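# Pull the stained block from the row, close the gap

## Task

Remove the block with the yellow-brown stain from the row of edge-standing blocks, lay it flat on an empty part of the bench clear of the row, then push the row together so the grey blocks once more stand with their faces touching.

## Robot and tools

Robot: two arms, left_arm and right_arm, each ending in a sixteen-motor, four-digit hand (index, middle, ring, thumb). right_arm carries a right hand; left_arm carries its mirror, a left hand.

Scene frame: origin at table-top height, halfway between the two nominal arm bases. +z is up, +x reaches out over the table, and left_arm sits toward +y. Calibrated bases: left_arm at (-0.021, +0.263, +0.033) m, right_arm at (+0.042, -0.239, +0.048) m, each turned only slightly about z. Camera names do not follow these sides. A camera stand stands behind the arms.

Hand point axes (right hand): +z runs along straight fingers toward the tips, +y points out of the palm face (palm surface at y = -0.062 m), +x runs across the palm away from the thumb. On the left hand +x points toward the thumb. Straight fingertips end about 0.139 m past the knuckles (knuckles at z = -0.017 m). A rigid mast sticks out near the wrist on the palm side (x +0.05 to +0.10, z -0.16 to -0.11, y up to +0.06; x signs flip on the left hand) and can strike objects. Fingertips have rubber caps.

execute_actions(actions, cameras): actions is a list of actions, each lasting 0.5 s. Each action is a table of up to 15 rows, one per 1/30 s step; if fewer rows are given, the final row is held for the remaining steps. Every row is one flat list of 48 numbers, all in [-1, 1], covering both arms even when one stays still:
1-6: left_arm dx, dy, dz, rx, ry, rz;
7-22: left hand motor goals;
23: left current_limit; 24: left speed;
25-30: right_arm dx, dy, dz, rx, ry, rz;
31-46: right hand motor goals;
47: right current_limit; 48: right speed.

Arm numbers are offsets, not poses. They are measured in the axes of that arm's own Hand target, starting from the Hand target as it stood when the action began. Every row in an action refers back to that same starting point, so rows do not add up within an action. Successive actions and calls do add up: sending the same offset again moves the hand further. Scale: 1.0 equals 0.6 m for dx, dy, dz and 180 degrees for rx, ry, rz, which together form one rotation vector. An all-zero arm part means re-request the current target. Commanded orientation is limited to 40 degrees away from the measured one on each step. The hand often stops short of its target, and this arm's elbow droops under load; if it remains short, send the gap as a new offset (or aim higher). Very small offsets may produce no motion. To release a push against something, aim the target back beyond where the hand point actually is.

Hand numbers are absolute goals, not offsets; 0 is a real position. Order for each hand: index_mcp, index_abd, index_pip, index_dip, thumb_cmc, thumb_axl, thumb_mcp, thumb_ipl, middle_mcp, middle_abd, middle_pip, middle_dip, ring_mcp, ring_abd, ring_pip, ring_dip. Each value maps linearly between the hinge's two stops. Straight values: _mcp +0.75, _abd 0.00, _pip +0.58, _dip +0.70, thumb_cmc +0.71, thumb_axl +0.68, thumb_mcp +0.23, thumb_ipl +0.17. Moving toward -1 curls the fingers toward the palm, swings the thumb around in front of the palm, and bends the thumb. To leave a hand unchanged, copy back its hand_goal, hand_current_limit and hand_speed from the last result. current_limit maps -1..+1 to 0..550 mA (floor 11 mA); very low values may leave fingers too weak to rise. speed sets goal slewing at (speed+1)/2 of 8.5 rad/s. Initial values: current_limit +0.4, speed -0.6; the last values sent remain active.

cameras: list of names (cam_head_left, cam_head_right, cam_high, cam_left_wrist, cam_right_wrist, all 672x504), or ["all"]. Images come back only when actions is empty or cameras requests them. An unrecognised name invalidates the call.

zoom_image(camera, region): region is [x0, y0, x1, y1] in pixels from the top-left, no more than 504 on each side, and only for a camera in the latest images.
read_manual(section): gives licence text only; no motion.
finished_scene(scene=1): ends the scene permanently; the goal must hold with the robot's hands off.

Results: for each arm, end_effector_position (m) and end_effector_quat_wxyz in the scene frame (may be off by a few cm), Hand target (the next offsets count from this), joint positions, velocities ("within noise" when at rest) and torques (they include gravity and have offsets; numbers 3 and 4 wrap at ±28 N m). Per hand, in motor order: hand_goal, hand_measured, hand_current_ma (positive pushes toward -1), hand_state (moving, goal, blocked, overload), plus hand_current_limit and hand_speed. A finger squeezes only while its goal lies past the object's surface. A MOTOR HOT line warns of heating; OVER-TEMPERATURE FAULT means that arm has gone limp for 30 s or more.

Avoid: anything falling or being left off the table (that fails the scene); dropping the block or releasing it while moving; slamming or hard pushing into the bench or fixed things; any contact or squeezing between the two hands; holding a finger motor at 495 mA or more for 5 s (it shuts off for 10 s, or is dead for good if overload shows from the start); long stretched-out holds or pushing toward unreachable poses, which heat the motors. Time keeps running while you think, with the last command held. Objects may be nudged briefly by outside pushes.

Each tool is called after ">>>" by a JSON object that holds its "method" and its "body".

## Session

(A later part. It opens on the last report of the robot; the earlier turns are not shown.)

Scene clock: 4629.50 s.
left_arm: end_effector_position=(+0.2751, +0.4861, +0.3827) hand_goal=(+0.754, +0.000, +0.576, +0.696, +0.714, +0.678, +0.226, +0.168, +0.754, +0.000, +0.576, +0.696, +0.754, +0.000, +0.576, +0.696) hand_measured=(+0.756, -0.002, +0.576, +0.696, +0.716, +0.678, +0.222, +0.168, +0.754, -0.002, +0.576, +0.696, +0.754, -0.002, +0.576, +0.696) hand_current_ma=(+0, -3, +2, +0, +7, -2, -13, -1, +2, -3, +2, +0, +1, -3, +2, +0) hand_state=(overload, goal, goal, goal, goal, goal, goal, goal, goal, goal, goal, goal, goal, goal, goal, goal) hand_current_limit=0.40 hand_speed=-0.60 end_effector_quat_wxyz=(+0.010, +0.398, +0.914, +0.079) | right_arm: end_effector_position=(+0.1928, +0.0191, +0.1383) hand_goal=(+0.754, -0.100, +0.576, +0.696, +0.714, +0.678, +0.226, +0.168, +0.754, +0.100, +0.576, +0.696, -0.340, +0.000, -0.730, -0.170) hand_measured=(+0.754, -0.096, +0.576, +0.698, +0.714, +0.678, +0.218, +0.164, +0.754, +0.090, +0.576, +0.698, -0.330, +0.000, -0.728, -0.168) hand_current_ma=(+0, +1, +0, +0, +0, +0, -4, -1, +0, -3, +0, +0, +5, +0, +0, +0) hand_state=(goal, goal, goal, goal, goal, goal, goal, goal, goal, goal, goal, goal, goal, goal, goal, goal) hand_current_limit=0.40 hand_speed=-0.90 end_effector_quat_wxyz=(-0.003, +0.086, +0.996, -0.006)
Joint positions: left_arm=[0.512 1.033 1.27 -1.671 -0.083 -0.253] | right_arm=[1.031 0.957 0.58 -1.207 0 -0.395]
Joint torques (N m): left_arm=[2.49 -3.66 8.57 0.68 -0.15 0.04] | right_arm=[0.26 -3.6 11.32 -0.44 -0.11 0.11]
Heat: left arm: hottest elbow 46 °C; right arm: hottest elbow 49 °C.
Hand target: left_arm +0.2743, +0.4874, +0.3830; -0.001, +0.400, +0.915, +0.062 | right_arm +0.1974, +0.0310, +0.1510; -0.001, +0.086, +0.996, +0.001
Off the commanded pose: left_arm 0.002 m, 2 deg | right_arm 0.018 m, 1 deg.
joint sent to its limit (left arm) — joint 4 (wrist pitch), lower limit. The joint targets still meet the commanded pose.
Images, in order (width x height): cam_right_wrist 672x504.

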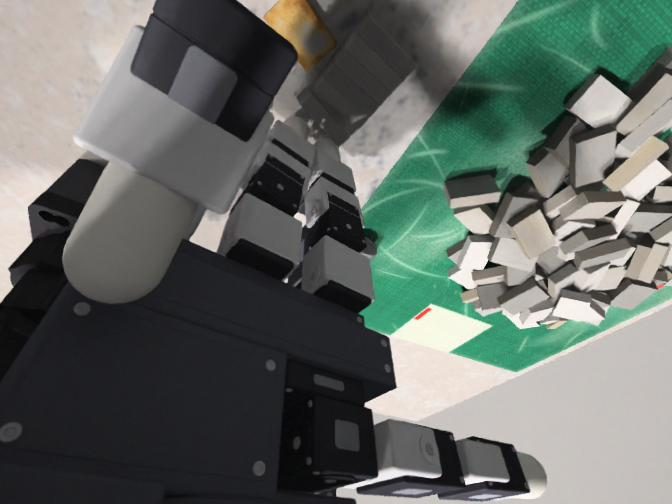

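>>> {"method": "execute_actions", "body": {"actions": [[[0,0,0,0,0,0,0.754,0,0.576,0.696,0.714,0.678,0.226,0.168,0.754,0,0.576,0.696,0.754,0,0.576,0.696,0.4,-0.6,0,0.005,0.012,0,0,0,0.754,-0.1,0.576,0.696,0.714,0.678,0.226,0.168,0.754,0.1,0.576,0.696,-0.34,0,-0.73,-0.17,0.4,-0.9]]], "cameras": ["cam_right_wrist"]}}

>>> {"method": "zoom_image", "body": {"camera": "cam_right_wrist", "region": [265, 40, 425, 170]}}

Scene clock: 4646.80 s.
left_arm: end_effector_position=(+0.2751, +0.4861, +0.3827) hand_goal=(+0.754, +0.000, +0.576, +0.696, +0.714, +0.678, +0.226, +0.168, +0.754, +0.000, +0.576, +0.696, +0.754, +0.000, +0.576, +0.696) hand_measured=(+0.756, -0.002, +0.576, +0.696, +0.716, +0.678, +0.222, +0.168, +0.754, -0.002, +0.576, +0.696, +0.754, -0.002, +0.576, +0.696) hand_current_ma=(+0, -3, +2, +0, +7, -2, -13, -1, +2, -3, +2, +0, +1, -3, +2, +0) hand_state=(overload, goal, goal, goal, goal, goal, goal, goal, goal, goal, goal, goal, goal, goal, goal, goal) hand_current_limit=0.40 hand_speed=-0.60 end_effector_quat_wxyz=(+0.010, +0.398, +0.914, +0.079) | right_arm: end_effector_position=(+0.1920, +0.0193, +0.1328) hand_goal=(+0.754, -0.100, +0.576, +0.696, +0.714, +0.678, +0.226, +0.168, +0.754, +0.100, +0.576, +0.696, -0.340, +0.000, -0.730, -0.170) hand_measured=(+0.758, -0.096, +0.578, +0.698, +0.714, +0.678, +0.218, +0.164, +0.754, +0.090, +0.576, +0.698, -0.330, +0.000, -0.728, -0.168) hand_current_ma=(+1, +1, +0, +0, +0, +0, -4, -1, +0, -3, +0, +0, +5, +0, +0, +0) hand_state=(goal, goal, goal, goal, goal, goal, goal, goal, goal, goal, goal, goal, goal, goal, goal, goal) hand_current_limit=0.40 hand_speed=-0.90 end_effector_quat_wxyz=(-0.007, +0.087, +0.996, -0.014)
Joint positions: left_arm=[0.512 1.033 1.27 -1.671 -0.083 -0.253] | right_arm=[1.036 0.978 0.58 -1.204 0 -0.389]
Joint torques (N m): left_arm=[2.61 -3.72 8.55 0.69 -0.15 0.04] | right_arm=[0.26 -4.07 10.47 0.34 -0.09 0.12]
Heat: left arm: hottest elbow 46 °C; right arm: hottest elbow 49 °C.
Hand target: left_arm +0.2743, +0.4874, +0.3830; -0.001, +0.400, +0.915, +0.062 | right_arm +0.1979, +0.0339, +0.1438; -0.001, +0.086, +0.996, +0.001
Off the commanded pose: left_arm 0.002 m, 2 deg | right_arm 0.019 m, 2 deg.
joint sent to its limit (left arm) — joint 4 (wrist pitch), lower limit. The joint targets still meet the commanded pose.
Images, in order (width x height): cam_right_wrist 672x504.

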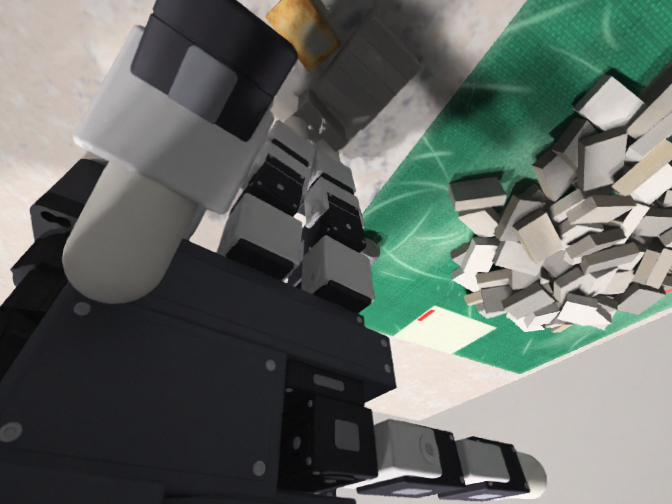

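Scaled by 3.150 from the camera's 672x504 image, which has a finer 960x720 frame.

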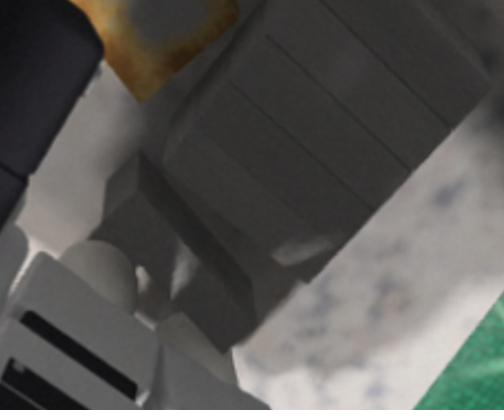

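>>> {"method": "execute_actions", "body": {"actions": [[[0,0,0,0,0,0,0.754,0,0.576,0.696,0.714,0.678,0.226,0.168,0.754,0,0.576,0.696,0.754,0,0.576,0.696,0.4,-0.6,0,0.008,-0.004,0,0,0,0.754,-0.1,0.576,0.696,0.714,0.678,0.226,0.168,0.754,0.1,0.576,0.696,-0.34,0,-0.73,-0.17,0.4,-0.9]]], "cameras": ["cam_right_wrist"]}}

>>> {"method": "zoom_image", "body": {"camera": "cam_right_wrist", "region": [265, 40, 425, 170]}}

Scene clock: 4653.17 s.
left_arm: end_effector_position=(+0.2751, +0.4861, +0.3827) hand_goal=(+0.754, +0.000, +0.576, +0.696, +0.714, +0.678, +0.226, +0.168, +0.754, +0.000, +0.576, +0.696, +0.754, +0.000, +0.576, +0.696) hand_measured=(+0.756, -0.002, +0.576, +0.696, +0.716, +0.678, +0.222, +0.168, +0.754, -0.002, +0.576, +0.696, +0.754, -0.002, +0.576, +0.696) hand_current_ma=(+0, -3, +2, +0, +7, -2, -13, -1, +2, -3, +2, +0, +1, -3, +2, +0) hand_state=(overload, goal, goal, goal, goal, goal, goal, goal, goal, goal, goal, goal, goal, goal, goal, goal) hand_current_limit=0.40 hand_speed=-0.60 end_effector_quat_wxyz=(+0.010, +0.398, +0.914, +0.079) | right_arm: end_effector_position=(+0.1902, +0.0200, +0.1305) hand_goal=(+0.754, -0.100, +0.576, +0.696, +0.714, +0.678, +0.226, +0.168, +0.754, +0.100, +0.576, +0.696, -0.340, +0.000, -0.730, -0.170) hand_measured=(+0.758, -0.096, +0.578, +0.698, +0.714, +0.678, +0.218, +0.164, +0.754, +0.090, +0.576, +0.698, -0.330, +0.000, -0.728, -0.168) hand_current_ma=(+1, +1, +0, +0, +0, +0, -4, -1, +0, -3, +0, +0, +5, +0, +0, +0) hand_state=(goal, goal, goal, goal, goal, goal, goal, goal, goal, goal, goal, goal, goal, goal, goal, goal) hand_current_limit=0.40 hand_speed=-0.90 end_effector_quat_wxyz=(-0.009, +0.086, +0.996, -0.018)
Joint positions: left_arm=[0.512 1.033 1.27 -1.671 -0.083 -0.253] | right_arm=[1.044 0.986 0.58 -1.204 0 -0.382]
Joint torques (N m): left_arm=[2.61 -3.66 8.53 0.72 -0.15 0.03] | right_arm=[0.15 -3.9 11.45 0.28 -0.11 0.11]
Heat: left arm: hottest elbow 46 °C; right arm: hottest elbow 49 °C.
Hand target: left_arm +0.2743, +0.4874, +0.3830; -0.001, +0.400, +0.915, +0.062 | right_arm +0.1987, +0.0387, +0.1462; -0.001, +0.086, +0.996, +0.001
Off the commanded pose: left_arm 0.002 m, 2 deg | right_arm 0.026 m, 2 deg.
joint sent to its limit (left arm) — joint 4 (wrist pitch), lower limit. The joint targets still meet the commanded pose.
Images, in order (width x height): cam_right_wrist 672x504.

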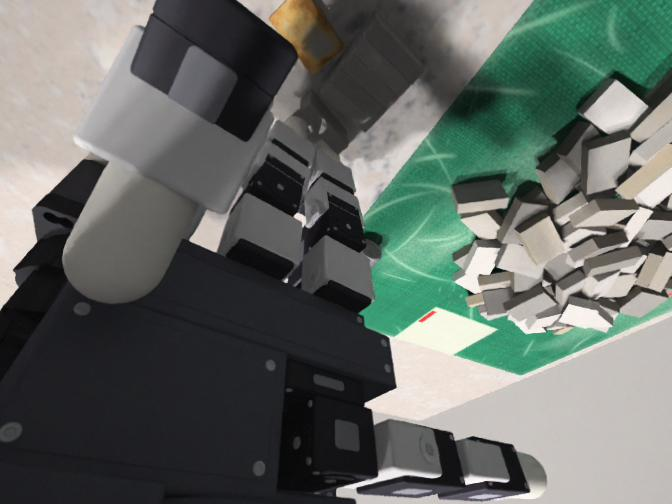

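Scaled by 3.150 from the camera's 672x504 image, which has a finer 960x720 frame.

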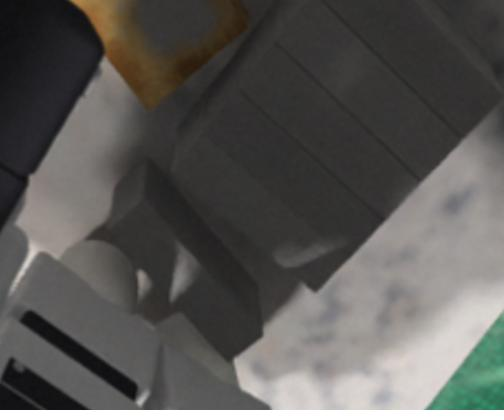

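>>> {"method": "execute_actions", "body": {"actions": [[[0,0,0,0,0,0,0.754,0,0.576,0.696,0.714,0.678,0.226,0.168,0.754,0,0.576,0.696,0.754,0,0.576,0.696,0.4,-0.6,0.004,0.005,-0.008,0,0,0,0.754,-0.1,0.576,0.696,0.714,0.678,0.226,0.168,0.754,0.1,0.576,0.696,-0.34,0,-0.73,-0.17,0.4,-0.9]]], "cameras": ["cam_right_wrist"]}}

>>> {"method": "zoom_image", "body": {"camera": "cam_right_wrist", "region": [265, 40, 425, 170]}}

Scene clock: 4665.70 s.
left_arm: end_effector_position=(+0.2751, +0.4861, +0.3827) hand_goal=(+0.754, +0.000, +0.576, +0.696, +0.714, +0.678, +0.226, +0.168, +0.754, +0.000, +0.576, +0.696, +0.754, +0.000, +0.576, +0.696) hand_measured=(+0.756, -0.002, +0.576, +0.696, +0.716, +0.678, +0.222, +0.168, +0.754, -0.002, +0.576, +0.696, +0.754, -0.002, +0.576, +0.696) hand_current_ma=(+0, -3, +2, +0, +7, -2, -13, -1, +2, -3, +2, +0, +1, -3, +2, +0) hand_state=(overload, goal, goal, goal, goal, goal, goal, goal, goal, goal, goal, goal, goal, goal, goal, goal) hand_current_limit=0.40 hand_speed=-0.60 end_effector_quat_wxyz=(+0.010, +0.398, +0.914, +0.079) | right_arm: end_effector_position=(+0.1910, +0.0273, +0.1377) hand_goal=(+0.754, -0.100, +0.576, +0.696, +0.714, +0.678, +0.226, +0.168, +0.754, +0.100, +0.576, +0.696, -0.340, +0.000, -0.730, -0.170) hand_measured=(+0.758, -0.094, +0.578, +0.698, +0.714, +0.678, +0.218, +0.164, +0.754, +0.090, +0.576, +0.698, -0.330, +0.000, -0.728, -0.168) hand_current_ma=(+1, +1, +0, +0, +0, +0, -4, -1, +0, -3, +0, +0, +5, +0, +0, +0) hand_state=(goal, goal, goal, goal, goal, goal, goal, goal, goal, goal, goal, goal, goal, goal, goal, goal) hand_current_limit=0.40 hand_speed=-0.90 end_effector_quat_wxyz=(-0.005, +0.086, +0.996, -0.010)
Joint positions: left_arm=[0.512 1.033 1.27 -1.671 -0.083 -0.253] | right_arm=[1.059 0.986 0.597 -1.204 0 -0.368]
Joint torques (N m): left_arm=[2.61 -3.78 8.53 0.68 -0.15 0.04] | right_arm=[0.21 -4.01 11.33 -0.13 -0.1 0.12]
Heat: left arm: hottest elbow 46 °C; right arm: hottest elbow 49 °C.
Hand target: left_arm +0.2743, +0.4874, +0.3830; -0.001, +0.400, +0.915, +0.062 | right_arm +0.1969, +0.0420, +0.1510; -0.001, +0.086, +0.996, +0.001
Off the commanded pose: left_arm 0.002 m, 2 deg | right_arm 0.021 m, 1 deg.
joint sent to its limit (left arm) — joint 4 (wrist pitch), lower limit. The joint targets still meet the commanded pose.
Images, in order (width x height): cam_right_wrist 672x504.

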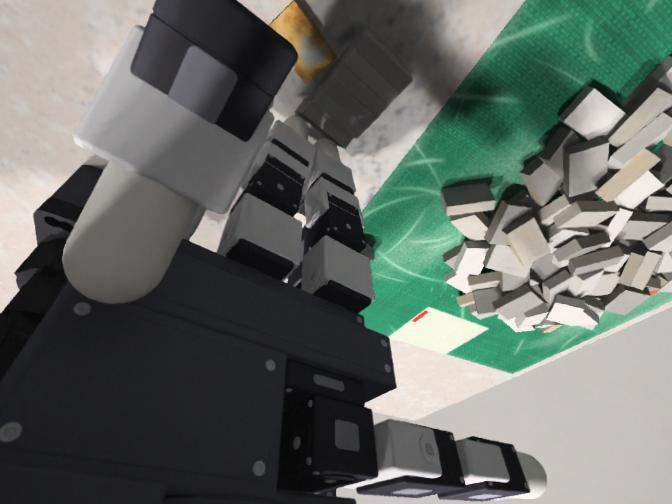

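Scaled by 3.150 from the camera's 672x504 image, which has a finer 960x720 frame.

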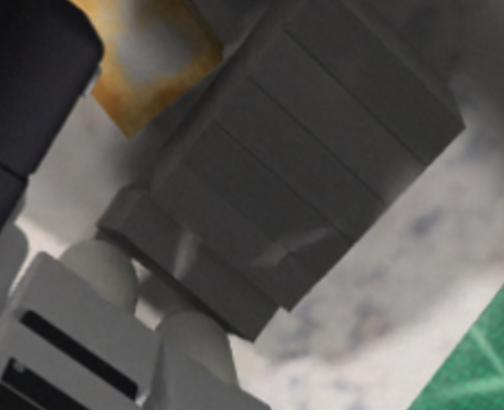

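>>> {"method": "execute_actions", "body": {"actions": [[[0,0,0,0,0,0,0.754,0,0.576,0.696,0.714,0.678,0.226,0.168,0.754,0,0.576,0.696,0.754,0,0.576,0.696,0.4,-0.6,0,0.005,0.002,0,0,0,0.754,-0.1,0.576,0.696,0.714,0.678,0.226,0.168,0.754,0.1,0.576,0.696,-0.34,0,-0.73,-0.17,0.4,-0.9]]], "cameras": ["cam_right_wrist"]}}

>>> {"method": "zoom_image", "body": {"camera": "cam_right_wrist", "region": [265, 40, 425, 170]}}

Scene clock: 4674.57 s.
left_arm: end_effector_position=(+0.2751, +0.4861, +0.3827) hand_goal=(+0.754, +0.000, +0.576, +0.696, +0.714, +0.678, +0.226, +0.168, +0.754, +0.000, +0.576, +0.696, +0.754, +0.000, +0.576, +0.696) hand_measured=(+0.756, -0.002, +0.576, +0.696, +0.716, +0.678, +0.222, +0.168, +0.754, -0.002, +0.576, +0.696, +0.754, -0.002, +0.576, +0.696) hand_current_ma=(+0, -3, +2, +0, +7, -2, -13, -1, +2, -3, +2, +0, +1, -3, +2, +0) hand_state=(overload, goal, goal, goal, goal, goal, goal, goal, goal, goal, goal, goal, goal, goal, goal, goal) hand_current_limit=0.40 hand_speed=-0.60 end_effector_quat_wxyz=(+0.010, +0.398, +0.914, +0.079) | right_arm: end_effector_position=(+0.1905, +0.0283, +0.1357) hand_goal=(+0.754, -0.100, +0.576, +0.696, +0.714, +0.678, +0.226, +0.168, +0.754, +0.100, +0.576, +0.696, -0.340, +0.000, -0.730, -0.170) hand_measured=(+0.758, -0.094, +0.578, +0.698, +0.714, +0.678, +0.218, +0.164, +0.754, +0.090, +0.576, +0.698, -0.330, +0.000, -0.728, -0.168) hand_current_ma=(+1, +1, +0, +0, +0, +0, -4, -1, +0, -3, +0, +0, +5, +0, +0, +0) hand_state=(goal, goal, goal, goal, goal, goal, goal, goal, goal, goal, goal, goal, goal, goal, goal, goal) hand_current_limit=0.40 hand_speed=-0.90 end_effector_quat_wxyz=(-0.007, +0.086, +0.996, -0.014)
Joint positions: left_arm=[0.512 1.033 1.27 -1.671 -0.083 -0.253] | right_arm=[1.063 0.997 0.599 -1.204 0 -0.363]
Joint torques (N m): left_arm=[2.55 -3.66 8.57 0.69 -0.15 0.04] | right_arm=[0.21 -4.13 11.29 0.09 -0.11 0.11]
Heat: left arm: hottest elbow 46 °C; right arm: hottest elbow 49 °C.
Hand target: left_arm +0.2743, +0.4874, +0.3830; -0.001, +0.400, +0.915, +0.062 | right_arm +0.1974, +0.0449, +0.1497; -0.001, +0.086, +0.996, +0.001
Off the commanded pose: left_arm 0.002 m, 2 deg | right_arm 0.023 m, 2 deg.
joint sent to its limit (left arm) — joint 4 (wrist pitch), lower limit. The joint targets still meet the commanded pose.
Images, in order (width x height): cam_right_wrist 672x504.

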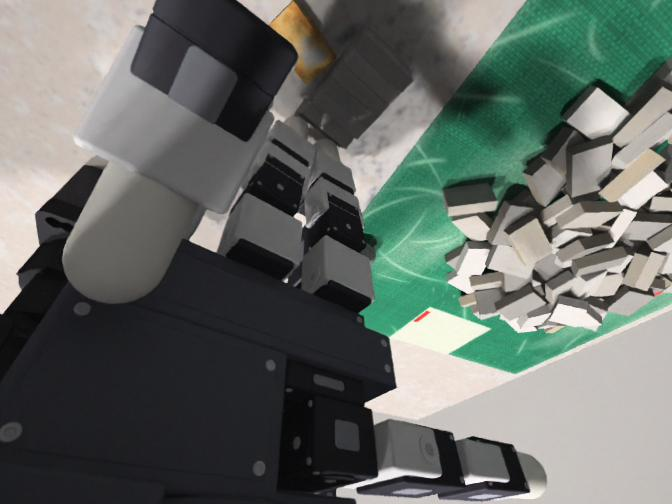

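Scaled by 3.150 from the camera's 672x504 image, which has a finer 960x720 frame.

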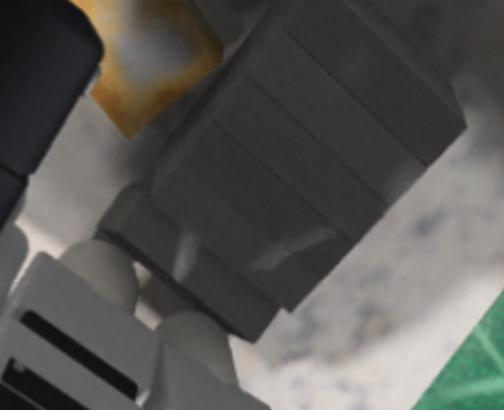

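>>> {"method": "zoom_image", "body": {"camera": "cam_right_wrist", "region": [290, 80, 370, 160]}}

Scaled by 6.300 from the camera's 672x504 image, which has a finer 960x720 frame.

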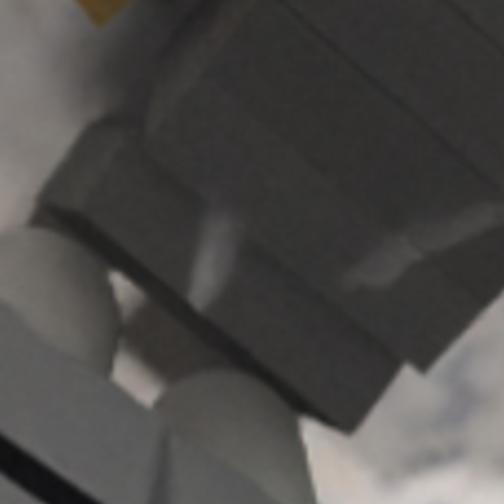

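>>> {"method": "execute_actions", "body": {"actions": [], "cameras": ["cam_high","cam_head_right","cam_head_left"]}}

>>> {"method": "zoom_image", "body": {"camera": "cam_high", "region": [420, 225, 480, 280]}}

>>> {"method": "zoom_image", "body": {"camera": "cam_head_right", "region": [360, 390, 440, 470]}}

>>> {"method": "zoom_image", "body": {"camera": "cam_head_left", "region": [350, 390, 430, 470]}}

Scene clock: 4691.93 s.
left_arm: end_effector_position=(+0.2751, +0.4861, +0.3827) hand_goal=(+0.754, +0.000, +0.576, +0.696, +0.714, +0.678, +0.226, +0.168, +0.754, +0.000, +0.576, +0.696, +0.754, +0.000, +0.576, +0.696) hand_measured=(+0.756, -0.002, +0.576, +0.696, +0.716, +0.678, +0.222, +0.168, +0.754, -0.002, +0.576, +0.696, +0.754, -0.002, +0.576, +0.696) hand_current_ma=(+0, -3, +2, +0, +7, -2, -13, -1, +2, -3, +2, +0, +1, -3, +2, +0) hand_state=(overload, goal, goal, goal, goal, goal, goal, goal, goal, goal, goal, goal, goal, goal, goal, goal) hand_current_limit=0.40 hand_speed=-0.60 end_effector_quat_wxyz=(+0.010, +0.398, +0.914, +0.079) | right_arm: end_effector_position=(+0.1905, +0.0283, +0.1357) hand_goal=(+0.754, -0.100, +0.576, +0.696, +0.714, +0.678, +0.226, +0.168, +0.754, +0.100, +0.576, +0.696, -0.340, +0.000, -0.730, -0.170) hand_measured=(+0.758, -0.094, +0.578, +0.698, +0.714, +0.678, +0.218, +0.164, +0.754, +0.090, +0.576, +0.698, -0.330, +0.000, -0.728, -0.168) hand_current_ma=(+1, +1, +0, +0, +0, +0, -4, -1, +0, -3, +0, +0, +5, +0, +0, +0) hand_state=(goal, goal, goal, goal, goal, goal, goal, goal, goal, goal, goal, goal, goal, goal, goal, goal) hand_current_limit=0.40 hand_speed=-0.90 end_effector_quat_wxyz=(-0.007, +0.086, +0.996, -0.014)
Joint positions: left_arm=[0.512 1.033 1.27 -1.671 -0.083 -0.253] | right_arm=[1.063 0.997 0.599 -1.204 0 -0.363]
Joint velocities: within noise
Joint torques (N m): left_arm=[2.61 -3.66 8.54 0.68 -0.15 0.04] | right_arm=[0.26 -4.01 11.26 0.09 -0.1 0.11]
Heat: left arm: hottest elbow 46 °C; right arm: hottest elbow 49 °C.
Hand target: left_arm +0.2743, +0.4874, +0.3830; -0.001, +0.400, +0.915, +0.062 | right_arm +0.1974, +0.0449, +0.1497; -0.001, +0.086, +0.996, +0.001
Off the commanded pose: left_arm 0.002 m, 2 deg | right_arm 0.023 m, 2 deg.
Images, in order (width x height): cam_head_left 672x504, cam_head_right 672x504, cam_high 672x504.

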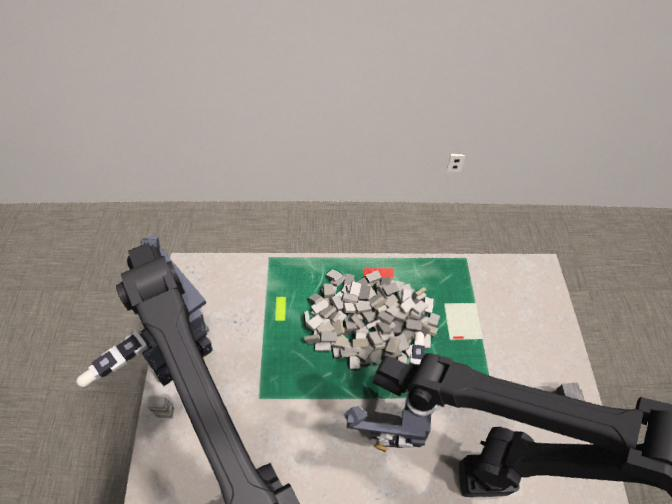

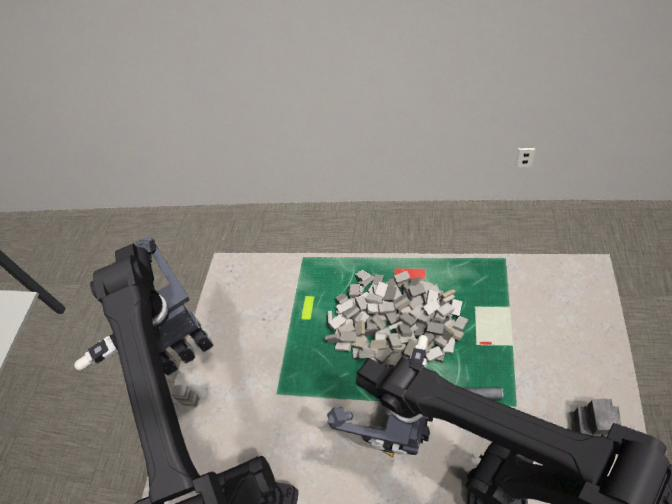

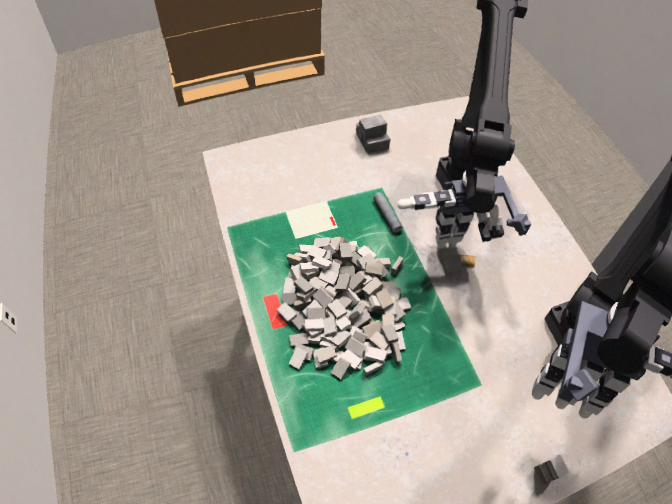

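Scaled by 8.400 from the camera's 672x504 image, which has a finer 960x720 frame.

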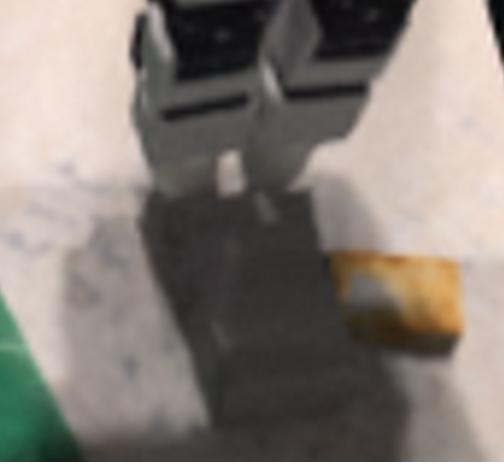

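Scaled by 6.300 from the camera's 672x504 image, which has a finer 960x720 frame.

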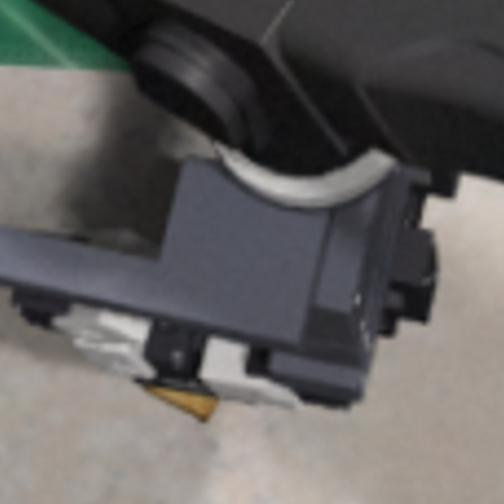

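Scaled by 6.300 from the camera's 672x504 image, which has a finer 960x720 frame.

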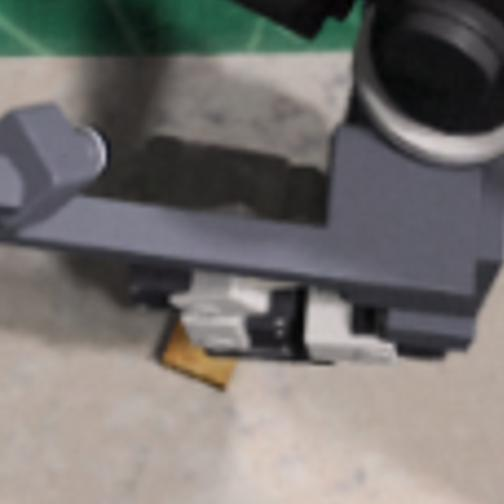

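>>> {"method": "execute_actions", "body": {"actions": [[[0,0,0,0,0,0,0.754,0,0.576,0.696,0.714,0.678,0.226,0.168,0.754,0,0.576,0.696,0.754,0,0.576,0.696,0.4,-0.6,0,-0.035,0.012,0,0,0,0.754,-0.1,0.576,0.696,0.714,0.678,0.226,0.168,0.754,0.1,0.576,0.696,-0.34,0,-0.73,-0.17,0.4,-0.9]],[[0,0,0,0,0,0,0.754,0,0.576,0.696,0.714,0.678,0.226,0.168,0.754,0,0.576,0.696,0.754,0,0.576,0.696,0.4,-0.6,0,-0.035,0,0,0,0,0.754,-0.1,0.576,0.696,0.714,0.678,0.226,0.168,0.754,0.1,0.576,0.696,-0.34,0,-0.73,-0.17,0.4,-0.9]]], "cameras": ["cam_right_wrist","cam_high"]}}

>>> {"method": "zoom_image", "body": {"camera": "cam_right_wrist", "region": [290, 40, 390, 140]}}

>>> {"method": "zoom_image", "body": {"camera": "cam_high", "region": [420, 225, 480, 280]}}

Scene clock: 4704.40 s.
left_arm: end_effector_position=(+0.2751, +0.4861, +0.3827) hand_goal=(+0.754, +0.000, +0.576, +0.696, +0.714, +0.678, +0.226, +0.168, +0.754, +0.000, +0.576, +0.696, +0.754, +0.000, +0.576, +0.696) hand_measured=(+0.756, -0.002, +0.576, +0.696, +0.716, +0.678, +0.222, +0.168, +0.754, -0.002, +0.576, +0.696, +0.754, -0.002, +0.576, +0.696) hand_current_ma=(+0, -3, +2, +0, +7, -2, -13, -1, +2, -3, +2, +0, +1, -3, +2, +0) hand_state=(overload, goal, goal, goal, goal, goal, goal, goal, goal, goal, goal, goal, goal, goal, goal, goal) hand_current_limit=0.40 hand_speed=-0.60 end_effector_quat_wxyz=(+0.010, +0.398, +0.914, +0.079) | right_arm: end_effector_position=(+0.1910, +0.0061, +0.1431) hand_goal=(+0.754, -0.100, +0.576, +0.696, +0.714, +0.678, +0.226, +0.168, +0.754, +0.100, +0.576, +0.696, -0.340, +0.000, -0.730, -0.170) hand_measured=(+0.754, -0.094, +0.578, +0.698, +0.714, +0.678, +0.218, +0.164, +0.752, +0.090, +0.576, +0.698, -0.330, +0.000, -0.728, -0.168) hand_current_ma=(+0, +1, +0, +0, +0, +0, -4, -1, -1, -3, +0, +0, +5, +0, +0, +0) hand_state=(goal, goal, goal, goal, goal, goal, goal, goal, goal, goal, goal, goal, goal, goal, goal, goal) hand_current_limit=0.40 hand_speed=-0.90 end_effector_quat_wxyz=(+0.002, +0.088, +0.996, +0.005)
Joint positions: left_arm=[0.512 1.033 1.27 -1.671 -0.083 -0.253] | right_arm=[1.005 0.889 0.552 -1.223 -0.002 -0.417]
Joint torques (N m): left_arm=[2.67 -3.72 8.57 0.66 -0.15 0.04] | right_arm=[-0.85 -4.01 8.38 -0.42 -0.04 -0.09]
Heat: left arm: hottest elbow 46 °C; right arm: hottest elbow 49 °C.
Hand target: left_arm +0.2743, +0.4874, +0.3830; -0.001, +0.400, +0.915, +0.062 | right_arm +0.1901, +0.0035, +0.1424; -0.001, +0.086, +0.996, +0.001
Off the commanded pose: left_arm 0.002 m, 2 deg | right_arm 0.003 m, 1 deg.
joint sent to its limit (left arm) — joint 4 (wrist pitch), lower limit. The joint targets still meet the commanded pose.
Images, in order (width x height): cam_high 672x504, cam_right_wrist 672x504.

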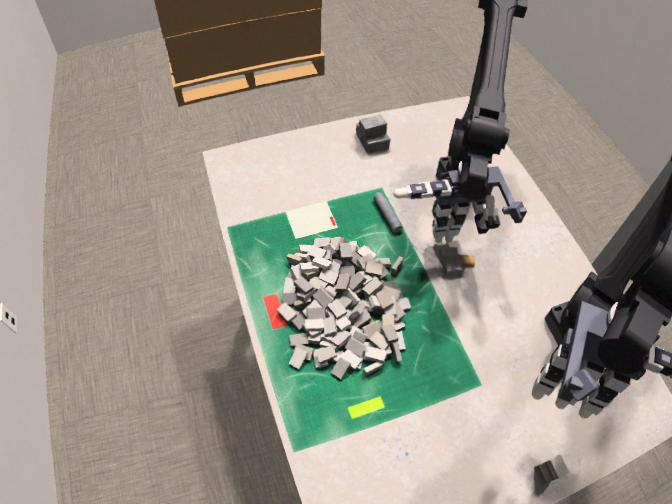

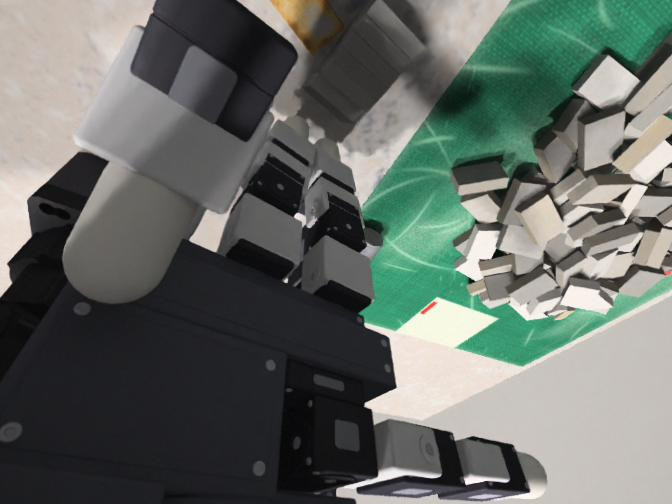

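Scaled by 5.040 from the camera's 672x504 image, which has a finer 960x720 frame.

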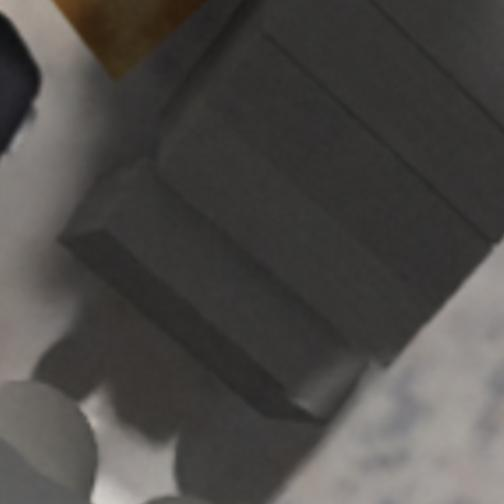

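Scaled by 8.400 from the camera's 672x504 image, which has a finer 960x720 frame.

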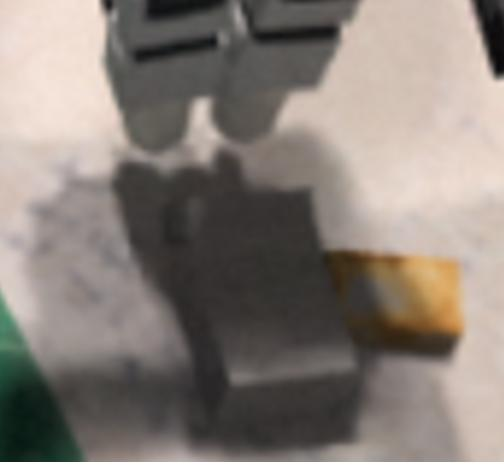

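>>> {"method": "execute_actions", "body": {"actions": [[[0,0,0,0,0,0,0.754,0,0.576,0.696,0.714,0.678,0.226,0.168,0.754,0,0.576,0.696,0.754,0,0.576,0.696,0.4,-0.6,0,-0.03,-0.05,0,0,0,0.754,-0.1,0.576,0.696,0.714,0.678,0.226,0.168,0.754,0.1,0.576,0.696,-0.34,0,-0.73,-0.17,0.4,-0.9]],[[0,0,0,0,0,0,0.754,0,0.576,0.696,0.714,0.678,0.226,0.168,0.754,0,0.576,0.696,0.754,0,0.576,0.696,0.4,-0.6,0,-0.04,-0.06,0,0,0,0.754,-0.1,0.576,0.696,0.714,0.678,0.226,0.168,0.754,0.1,0.576,0.696,-0.34,0,-0.73,-0.17,0.4,-0.9]],[[0,0,0,0,0,0,0.754,0,0.576,0.696,0.714,0.678,0.226,0.168,0.754,0,0.576,0.696,0.754,0,0.576,0.696,0.4,-0.6,0,-0.04,-0.06,0,0,0,0.754,-0.1,0.576,0.696,0.714,0.678,0.226,0.168,0.754,0.1,0.576,0.696,-0.34,0,-0.73,-0.17,0.4,-0.9]]], "cameras": ["cam_right_wrist","cam_high","cam_head_right"]}}

>>> {"method": "zoom_image", "body": {"camera": "cam_right_wrist", "region": [300, 0, 440, 105]}}

>>> {"method": "zoom_image", "body": {"camera": "cam_high", "region": [420, 225, 480, 280]}}

>>> {"method": "zoom_image", "body": {"camera": "cam_head_right", "region": [360, 390, 440, 470]}}

Scene clock: 4725.67 s.
left_arm: end_effector_position=(+0.2751, +0.4861, +0.3827) hand_goal=(+0.754, +0.000, +0.576, +0.696, +0.714, +0.678, +0.226, +0.168, +0.754, +0.000, +0.576, +0.696, +0.754, +0.000, +0.576, +0.696) hand_measured=(+0.756, -0.002, +0.576, +0.696, +0.716, +0.678, +0.222, +0.168, +0.754, -0.002, +0.576, +0.696, +0.754, -0.002, +0.576, +0.696) hand_current_ma=(+0, -3, +2, +0, +7, -2, -13, -1, +2, -3, +2, +0, +1, -3, +2, +0) hand_state=(overload, goal, goal, goal, goal, goal, goal, goal, goal, goal, goal, goal, goal, goal, goal, goal) hand_current_limit=0.40 hand_speed=-0.60 end_effector_quat_wxyz=(+0.010, +0.398, +0.914, +0.079) | right_arm: end_effector_position=(+0.1753, -0.0650, +0.2294) hand_goal=(+0.754, -0.100, +0.576, +0.696, +0.714, +0.678, +0.226, +0.168, +0.754, +0.100, +0.576, +0.696, -0.340, +0.000, -0.730, -0.170) hand_measured=(+0.754, -0.094, +0.576, +0.698, +0.712, +0.678, +0.218, +0.164, +0.750, +0.092, +0.576, +0.698, -0.330, +0.000, -0.728, -0.168) hand_current_ma=(+0, +1, +0, +0, +0, +0, -4, -1, -1, -3, +0, +0, +5, +0, +0, +0) hand_state=(goal, goal, goal, goal, goal, goal, goal, goal, goal, goal, goal, goal, goal, goal, goal, goal) hand_current_limit=0.40 hand_speed=-0.90 end_effector_quat_wxyz=(-0.006, +0.088, +0.996, -0.007)
Joint positions: left_arm=[0.512 1.033 1.27 -1.671 -0.083 -0.253] | right_arm=[0.807 0.635 0.688 -1.641 0.001 -0.616]
Joint torques (N m): left_arm=[2.67 -3.66 8.57 0.69 -0.15 0.04] | right_arm=[-0.91 -0.5 11.71 -0.49 -0.14 -0.11]
Heat: left arm: hottest elbow 46 °C; right arm: hottest elbow 49 °C.
Hand target: left_arm +0.2743, +0.4874, +0.3830; -0.001, +0.400, +0.915, +0.062 | right_arm +0.1789, -0.0617, +0.2444; -0.001, +0.086, +0.996, +0.001
Off the commanded pose: left_arm 0.002 m, 2 deg | right_arm 0.016 m, 1 deg.
joint sent to its limit (left arm) — joint 4 (wrist pitch), lower limit. The joint targets still meet the commanded pose.
Images, in order (width x height): cam_head_right 672x504, cam_high 672x504, cam_right_wrist 672x504.

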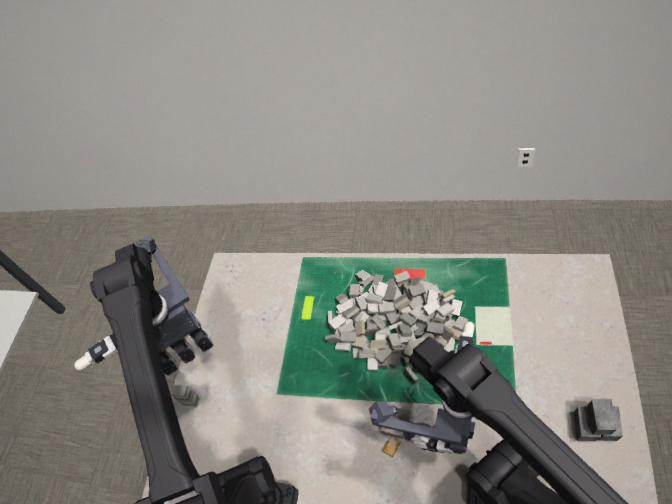

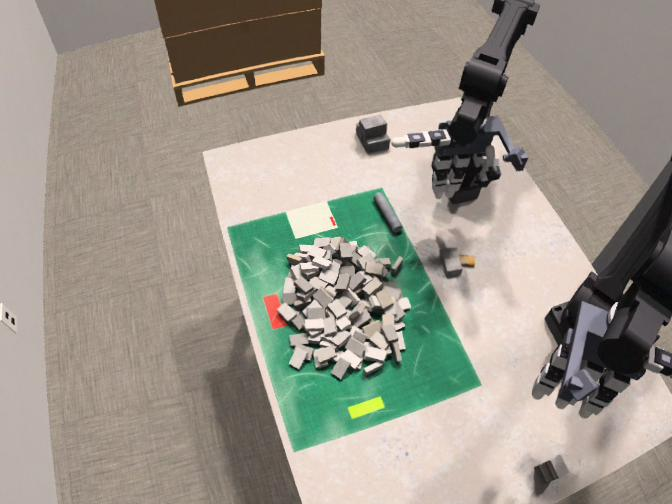

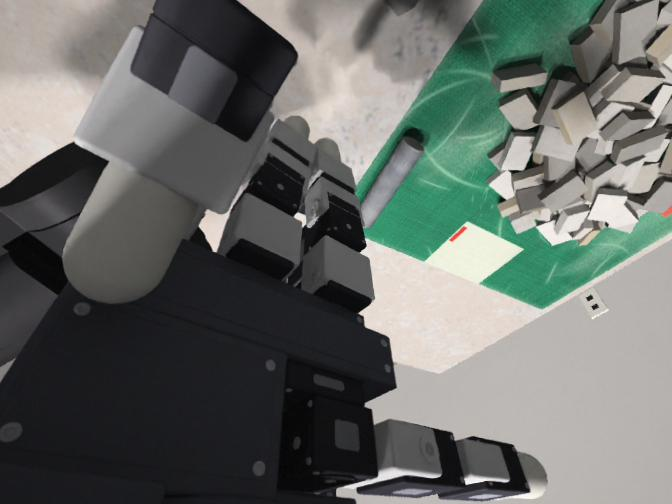

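Scaled by 3.600 from the camera's 672x504 image, which has a finer 960x720 frame.

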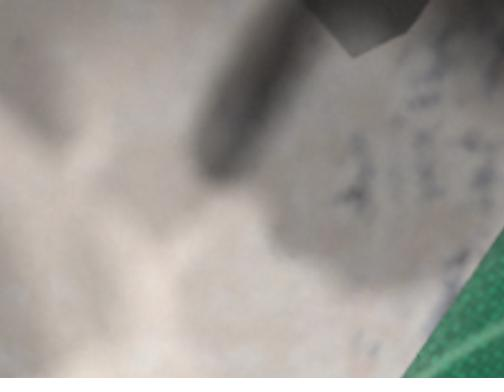

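Scaled by 8.400 from the camera's 672x504 image, which has a finer 960x720 frame.

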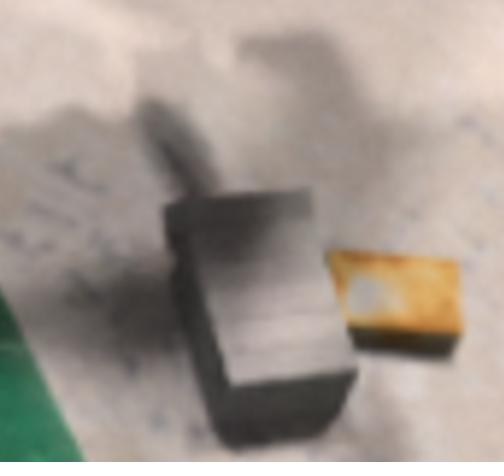

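Scaled by 6.300 from the camera's 672x504 image, which has a finer 960x720 frame.

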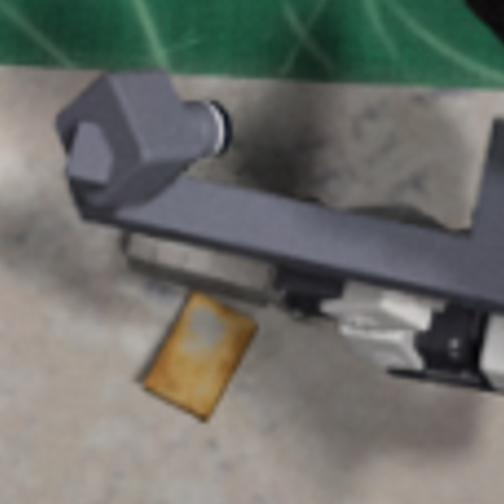

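>>> {"method": "execute_actions", "body": {"actions": [[[0,0,0,0,0,0,0.754,0,0.576,0.696,0.714,0.678,0.226,0.168,0.754,0,0.576,0.696,0.754,0,0.576,0.696,0.4,-0.6,0.0063,0.0935,0,0,0,0,0.754,-0.1,0.576,0.696,0.714,0.678,0.226,0.168,0.754,0.1,0.576,0.696,-0.34,0,-0.73,-0.17,0.4,-0.9]],[[0,0,0,0,0,0,0.754,0,0.576,0.696,0.714,0.678,0.226,0.168,0.754,0,0.576,0.696,0.754,0,0.576,0.696,0.4,-0.6,0.0063,0.0935,0,0,0,0,0.754,-0.1,0.576,0.696,0.714,0.678,0.226,0.168,0.754,0.1,0.576,0.696,-0.34,0,-0.73,-0.17,0.4,-0.9]]], "cameras": ["cam_right_wrist","cam_high"]}}

>>> {"method": "zoom_image", "body": {"camera": "cam_right_wrist", "region": [270, 10, 390, 130]}}

>>> {"method": "zoom_image", "body": {"camera": "cam_high", "region": [420, 225, 480, 280]}}

Scene clock: 4743.37 s.
left_arm: end_effector_position=(+0.2751, +0.4861, +0.3827) hand_goal=(+0.754, +0.000, +0.576, +0.696, +0.714, +0.678, +0.226, +0.168, +0.754, +0.000, +0.576, +0.696, +0.754, +0.000, +0.576, +0.696) hand_measured=(+0.756, -0.002, +0.576, +0.696, +0.716, +0.678, +0.222, +0.168, +0.754, -0.002, +0.576, +0.696, +0.754, -0.002, +0.576, +0.696) hand_current_ma=(+0, -3, +2, +0, +7, -2, -13, -1, +2, -3, +2, +0, +1, -3, +2, +0) hand_state=(overload, goal, goal, goal, goal, goal, goal, goal, goal, goal, goal, goal, goal, goal, goal, goal) hand_current_limit=0.40 hand_speed=-0.60 end_effector_quat_wxyz=(+0.010, +0.398, +0.914, +0.079) | right_arm: end_effector_position=(+0.1830, +0.0413, +0.2278) hand_goal=(+0.754, -0.100, +0.576, +0.696, +0.714, +0.678, +0.226, +0.168, +0.754, +0.100, +0.576, +0.696, -0.340, +0.000, -0.730, -0.170) hand_measured=(+0.754, -0.094, +0.576, +0.698, +0.714, +0.678, +0.218, +0.164, +0.752, +0.092, +0.576, +0.698, -0.330, +0.000, -0.728, -0.168) hand_current_ma=(+0, +1, +0, +0, +0, +0, -4, -1, +0, -3, +0, +0, +5, +0, +0, +0) hand_state=(goal, goal, goal, goal, goal, goal, goal, goal, goal, goal, goal, goal, goal, goal, goal, goal) hand_current_limit=0.40 hand_speed=-0.90 end_effector_quat_wxyz=(-0.011, +0.079, +0.997, -0.018)
Joint positions: left_arm=[0.512 1.033 1.27 -1.671 -0.083 -0.253] | right_arm=[1.112 0.95 0.824 -1.486 -0.006 -0.329]
Joint torques (N m): left_arm=[2.61 -3.72 8.57 0.69 -0.15 0.03] | right_arm=[-0.85 -5.95 11.41 0.14 0.11 0.12]
Heat: left arm: hottest elbow 46 °C; right arm: hottest elbow 50 °C.
Hand target: left_arm +0.2743, +0.4874, +0.3830; -0.001, +0.400, +0.915, +0.062 | right_arm +0.1907, +0.0502, +0.2447; -0.001, +0.086, +0.996, +0.001
Off the commanded pose: left_arm 0.002 m, 2 deg | right_arm 0.021 m, 3 deg.
joint sent to its limit (left arm) — joint 4 (wrist pitch), lower limit. The joint targets still meet the commanded pose.
Images, in order (width x height): cam_high 672x504, cam_right_wrist 672x504.

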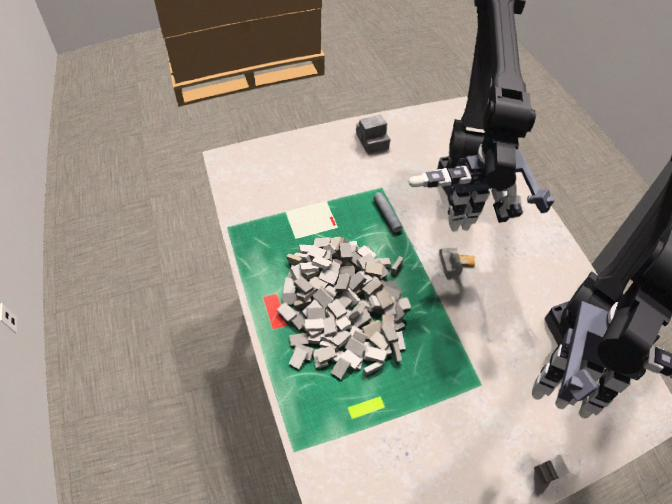

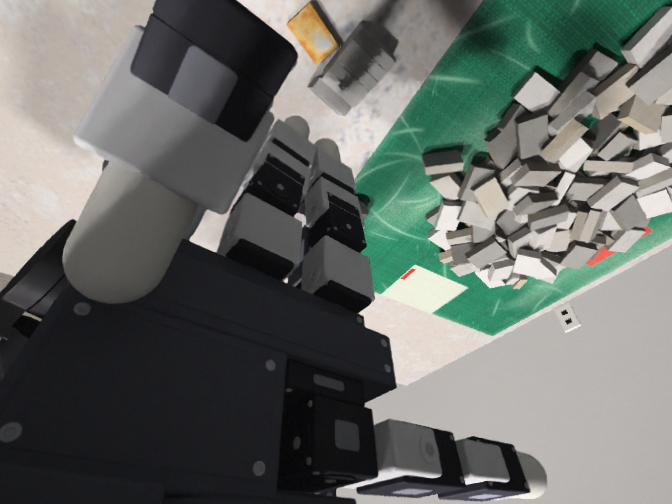

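Scaled by 4.200 from the camera's 672x504 image, which has a finer 960x720 frame.

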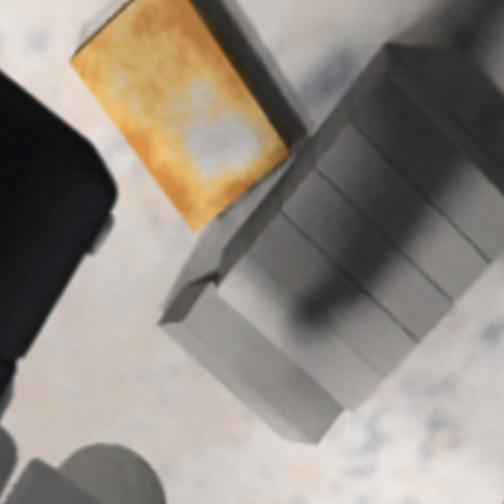

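Scaled by 8.400 from the camera's 672x504 image, which has a finer 960x720 frame.

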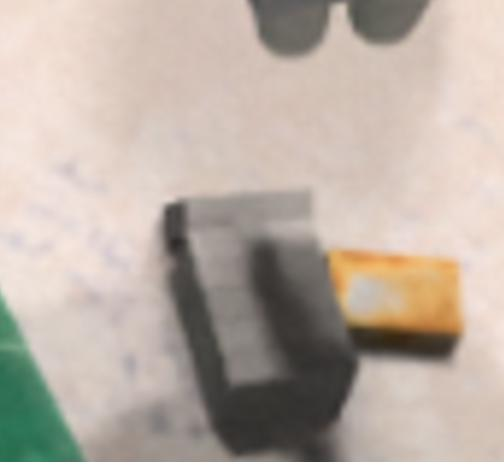

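>>> {"method": "zoom_image", "body": {"camera": "cam_right_wrist", "region": [302, 65, 362, 125]}}

>>> {"method": "zoom_image", "body": {"camera": "cam_high", "region": [432, 240, 472, 280]}}

Scaled by 8.400 from the camera's 672x504 image, which has a finer 960x720 frame.

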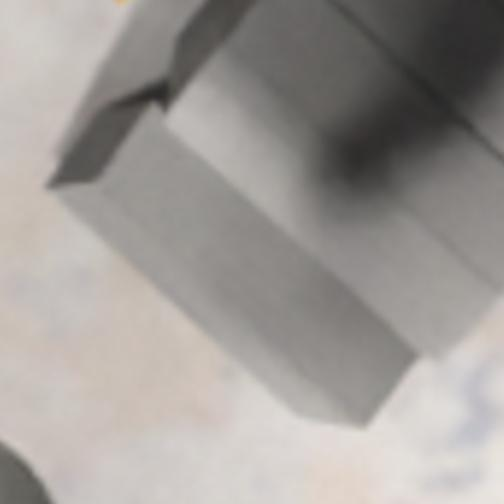

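Scaled by 12.600 from the camera's 672x504 image, which has a finer 960x720 frame.

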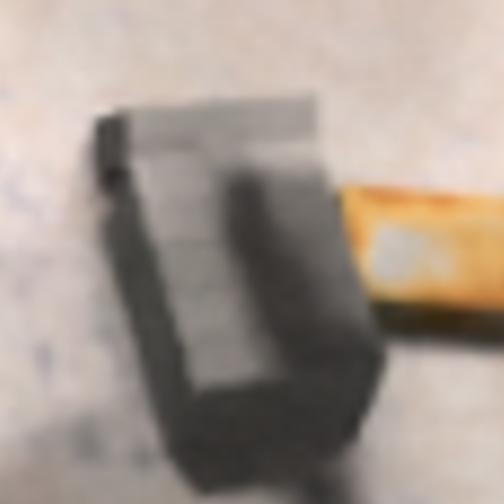

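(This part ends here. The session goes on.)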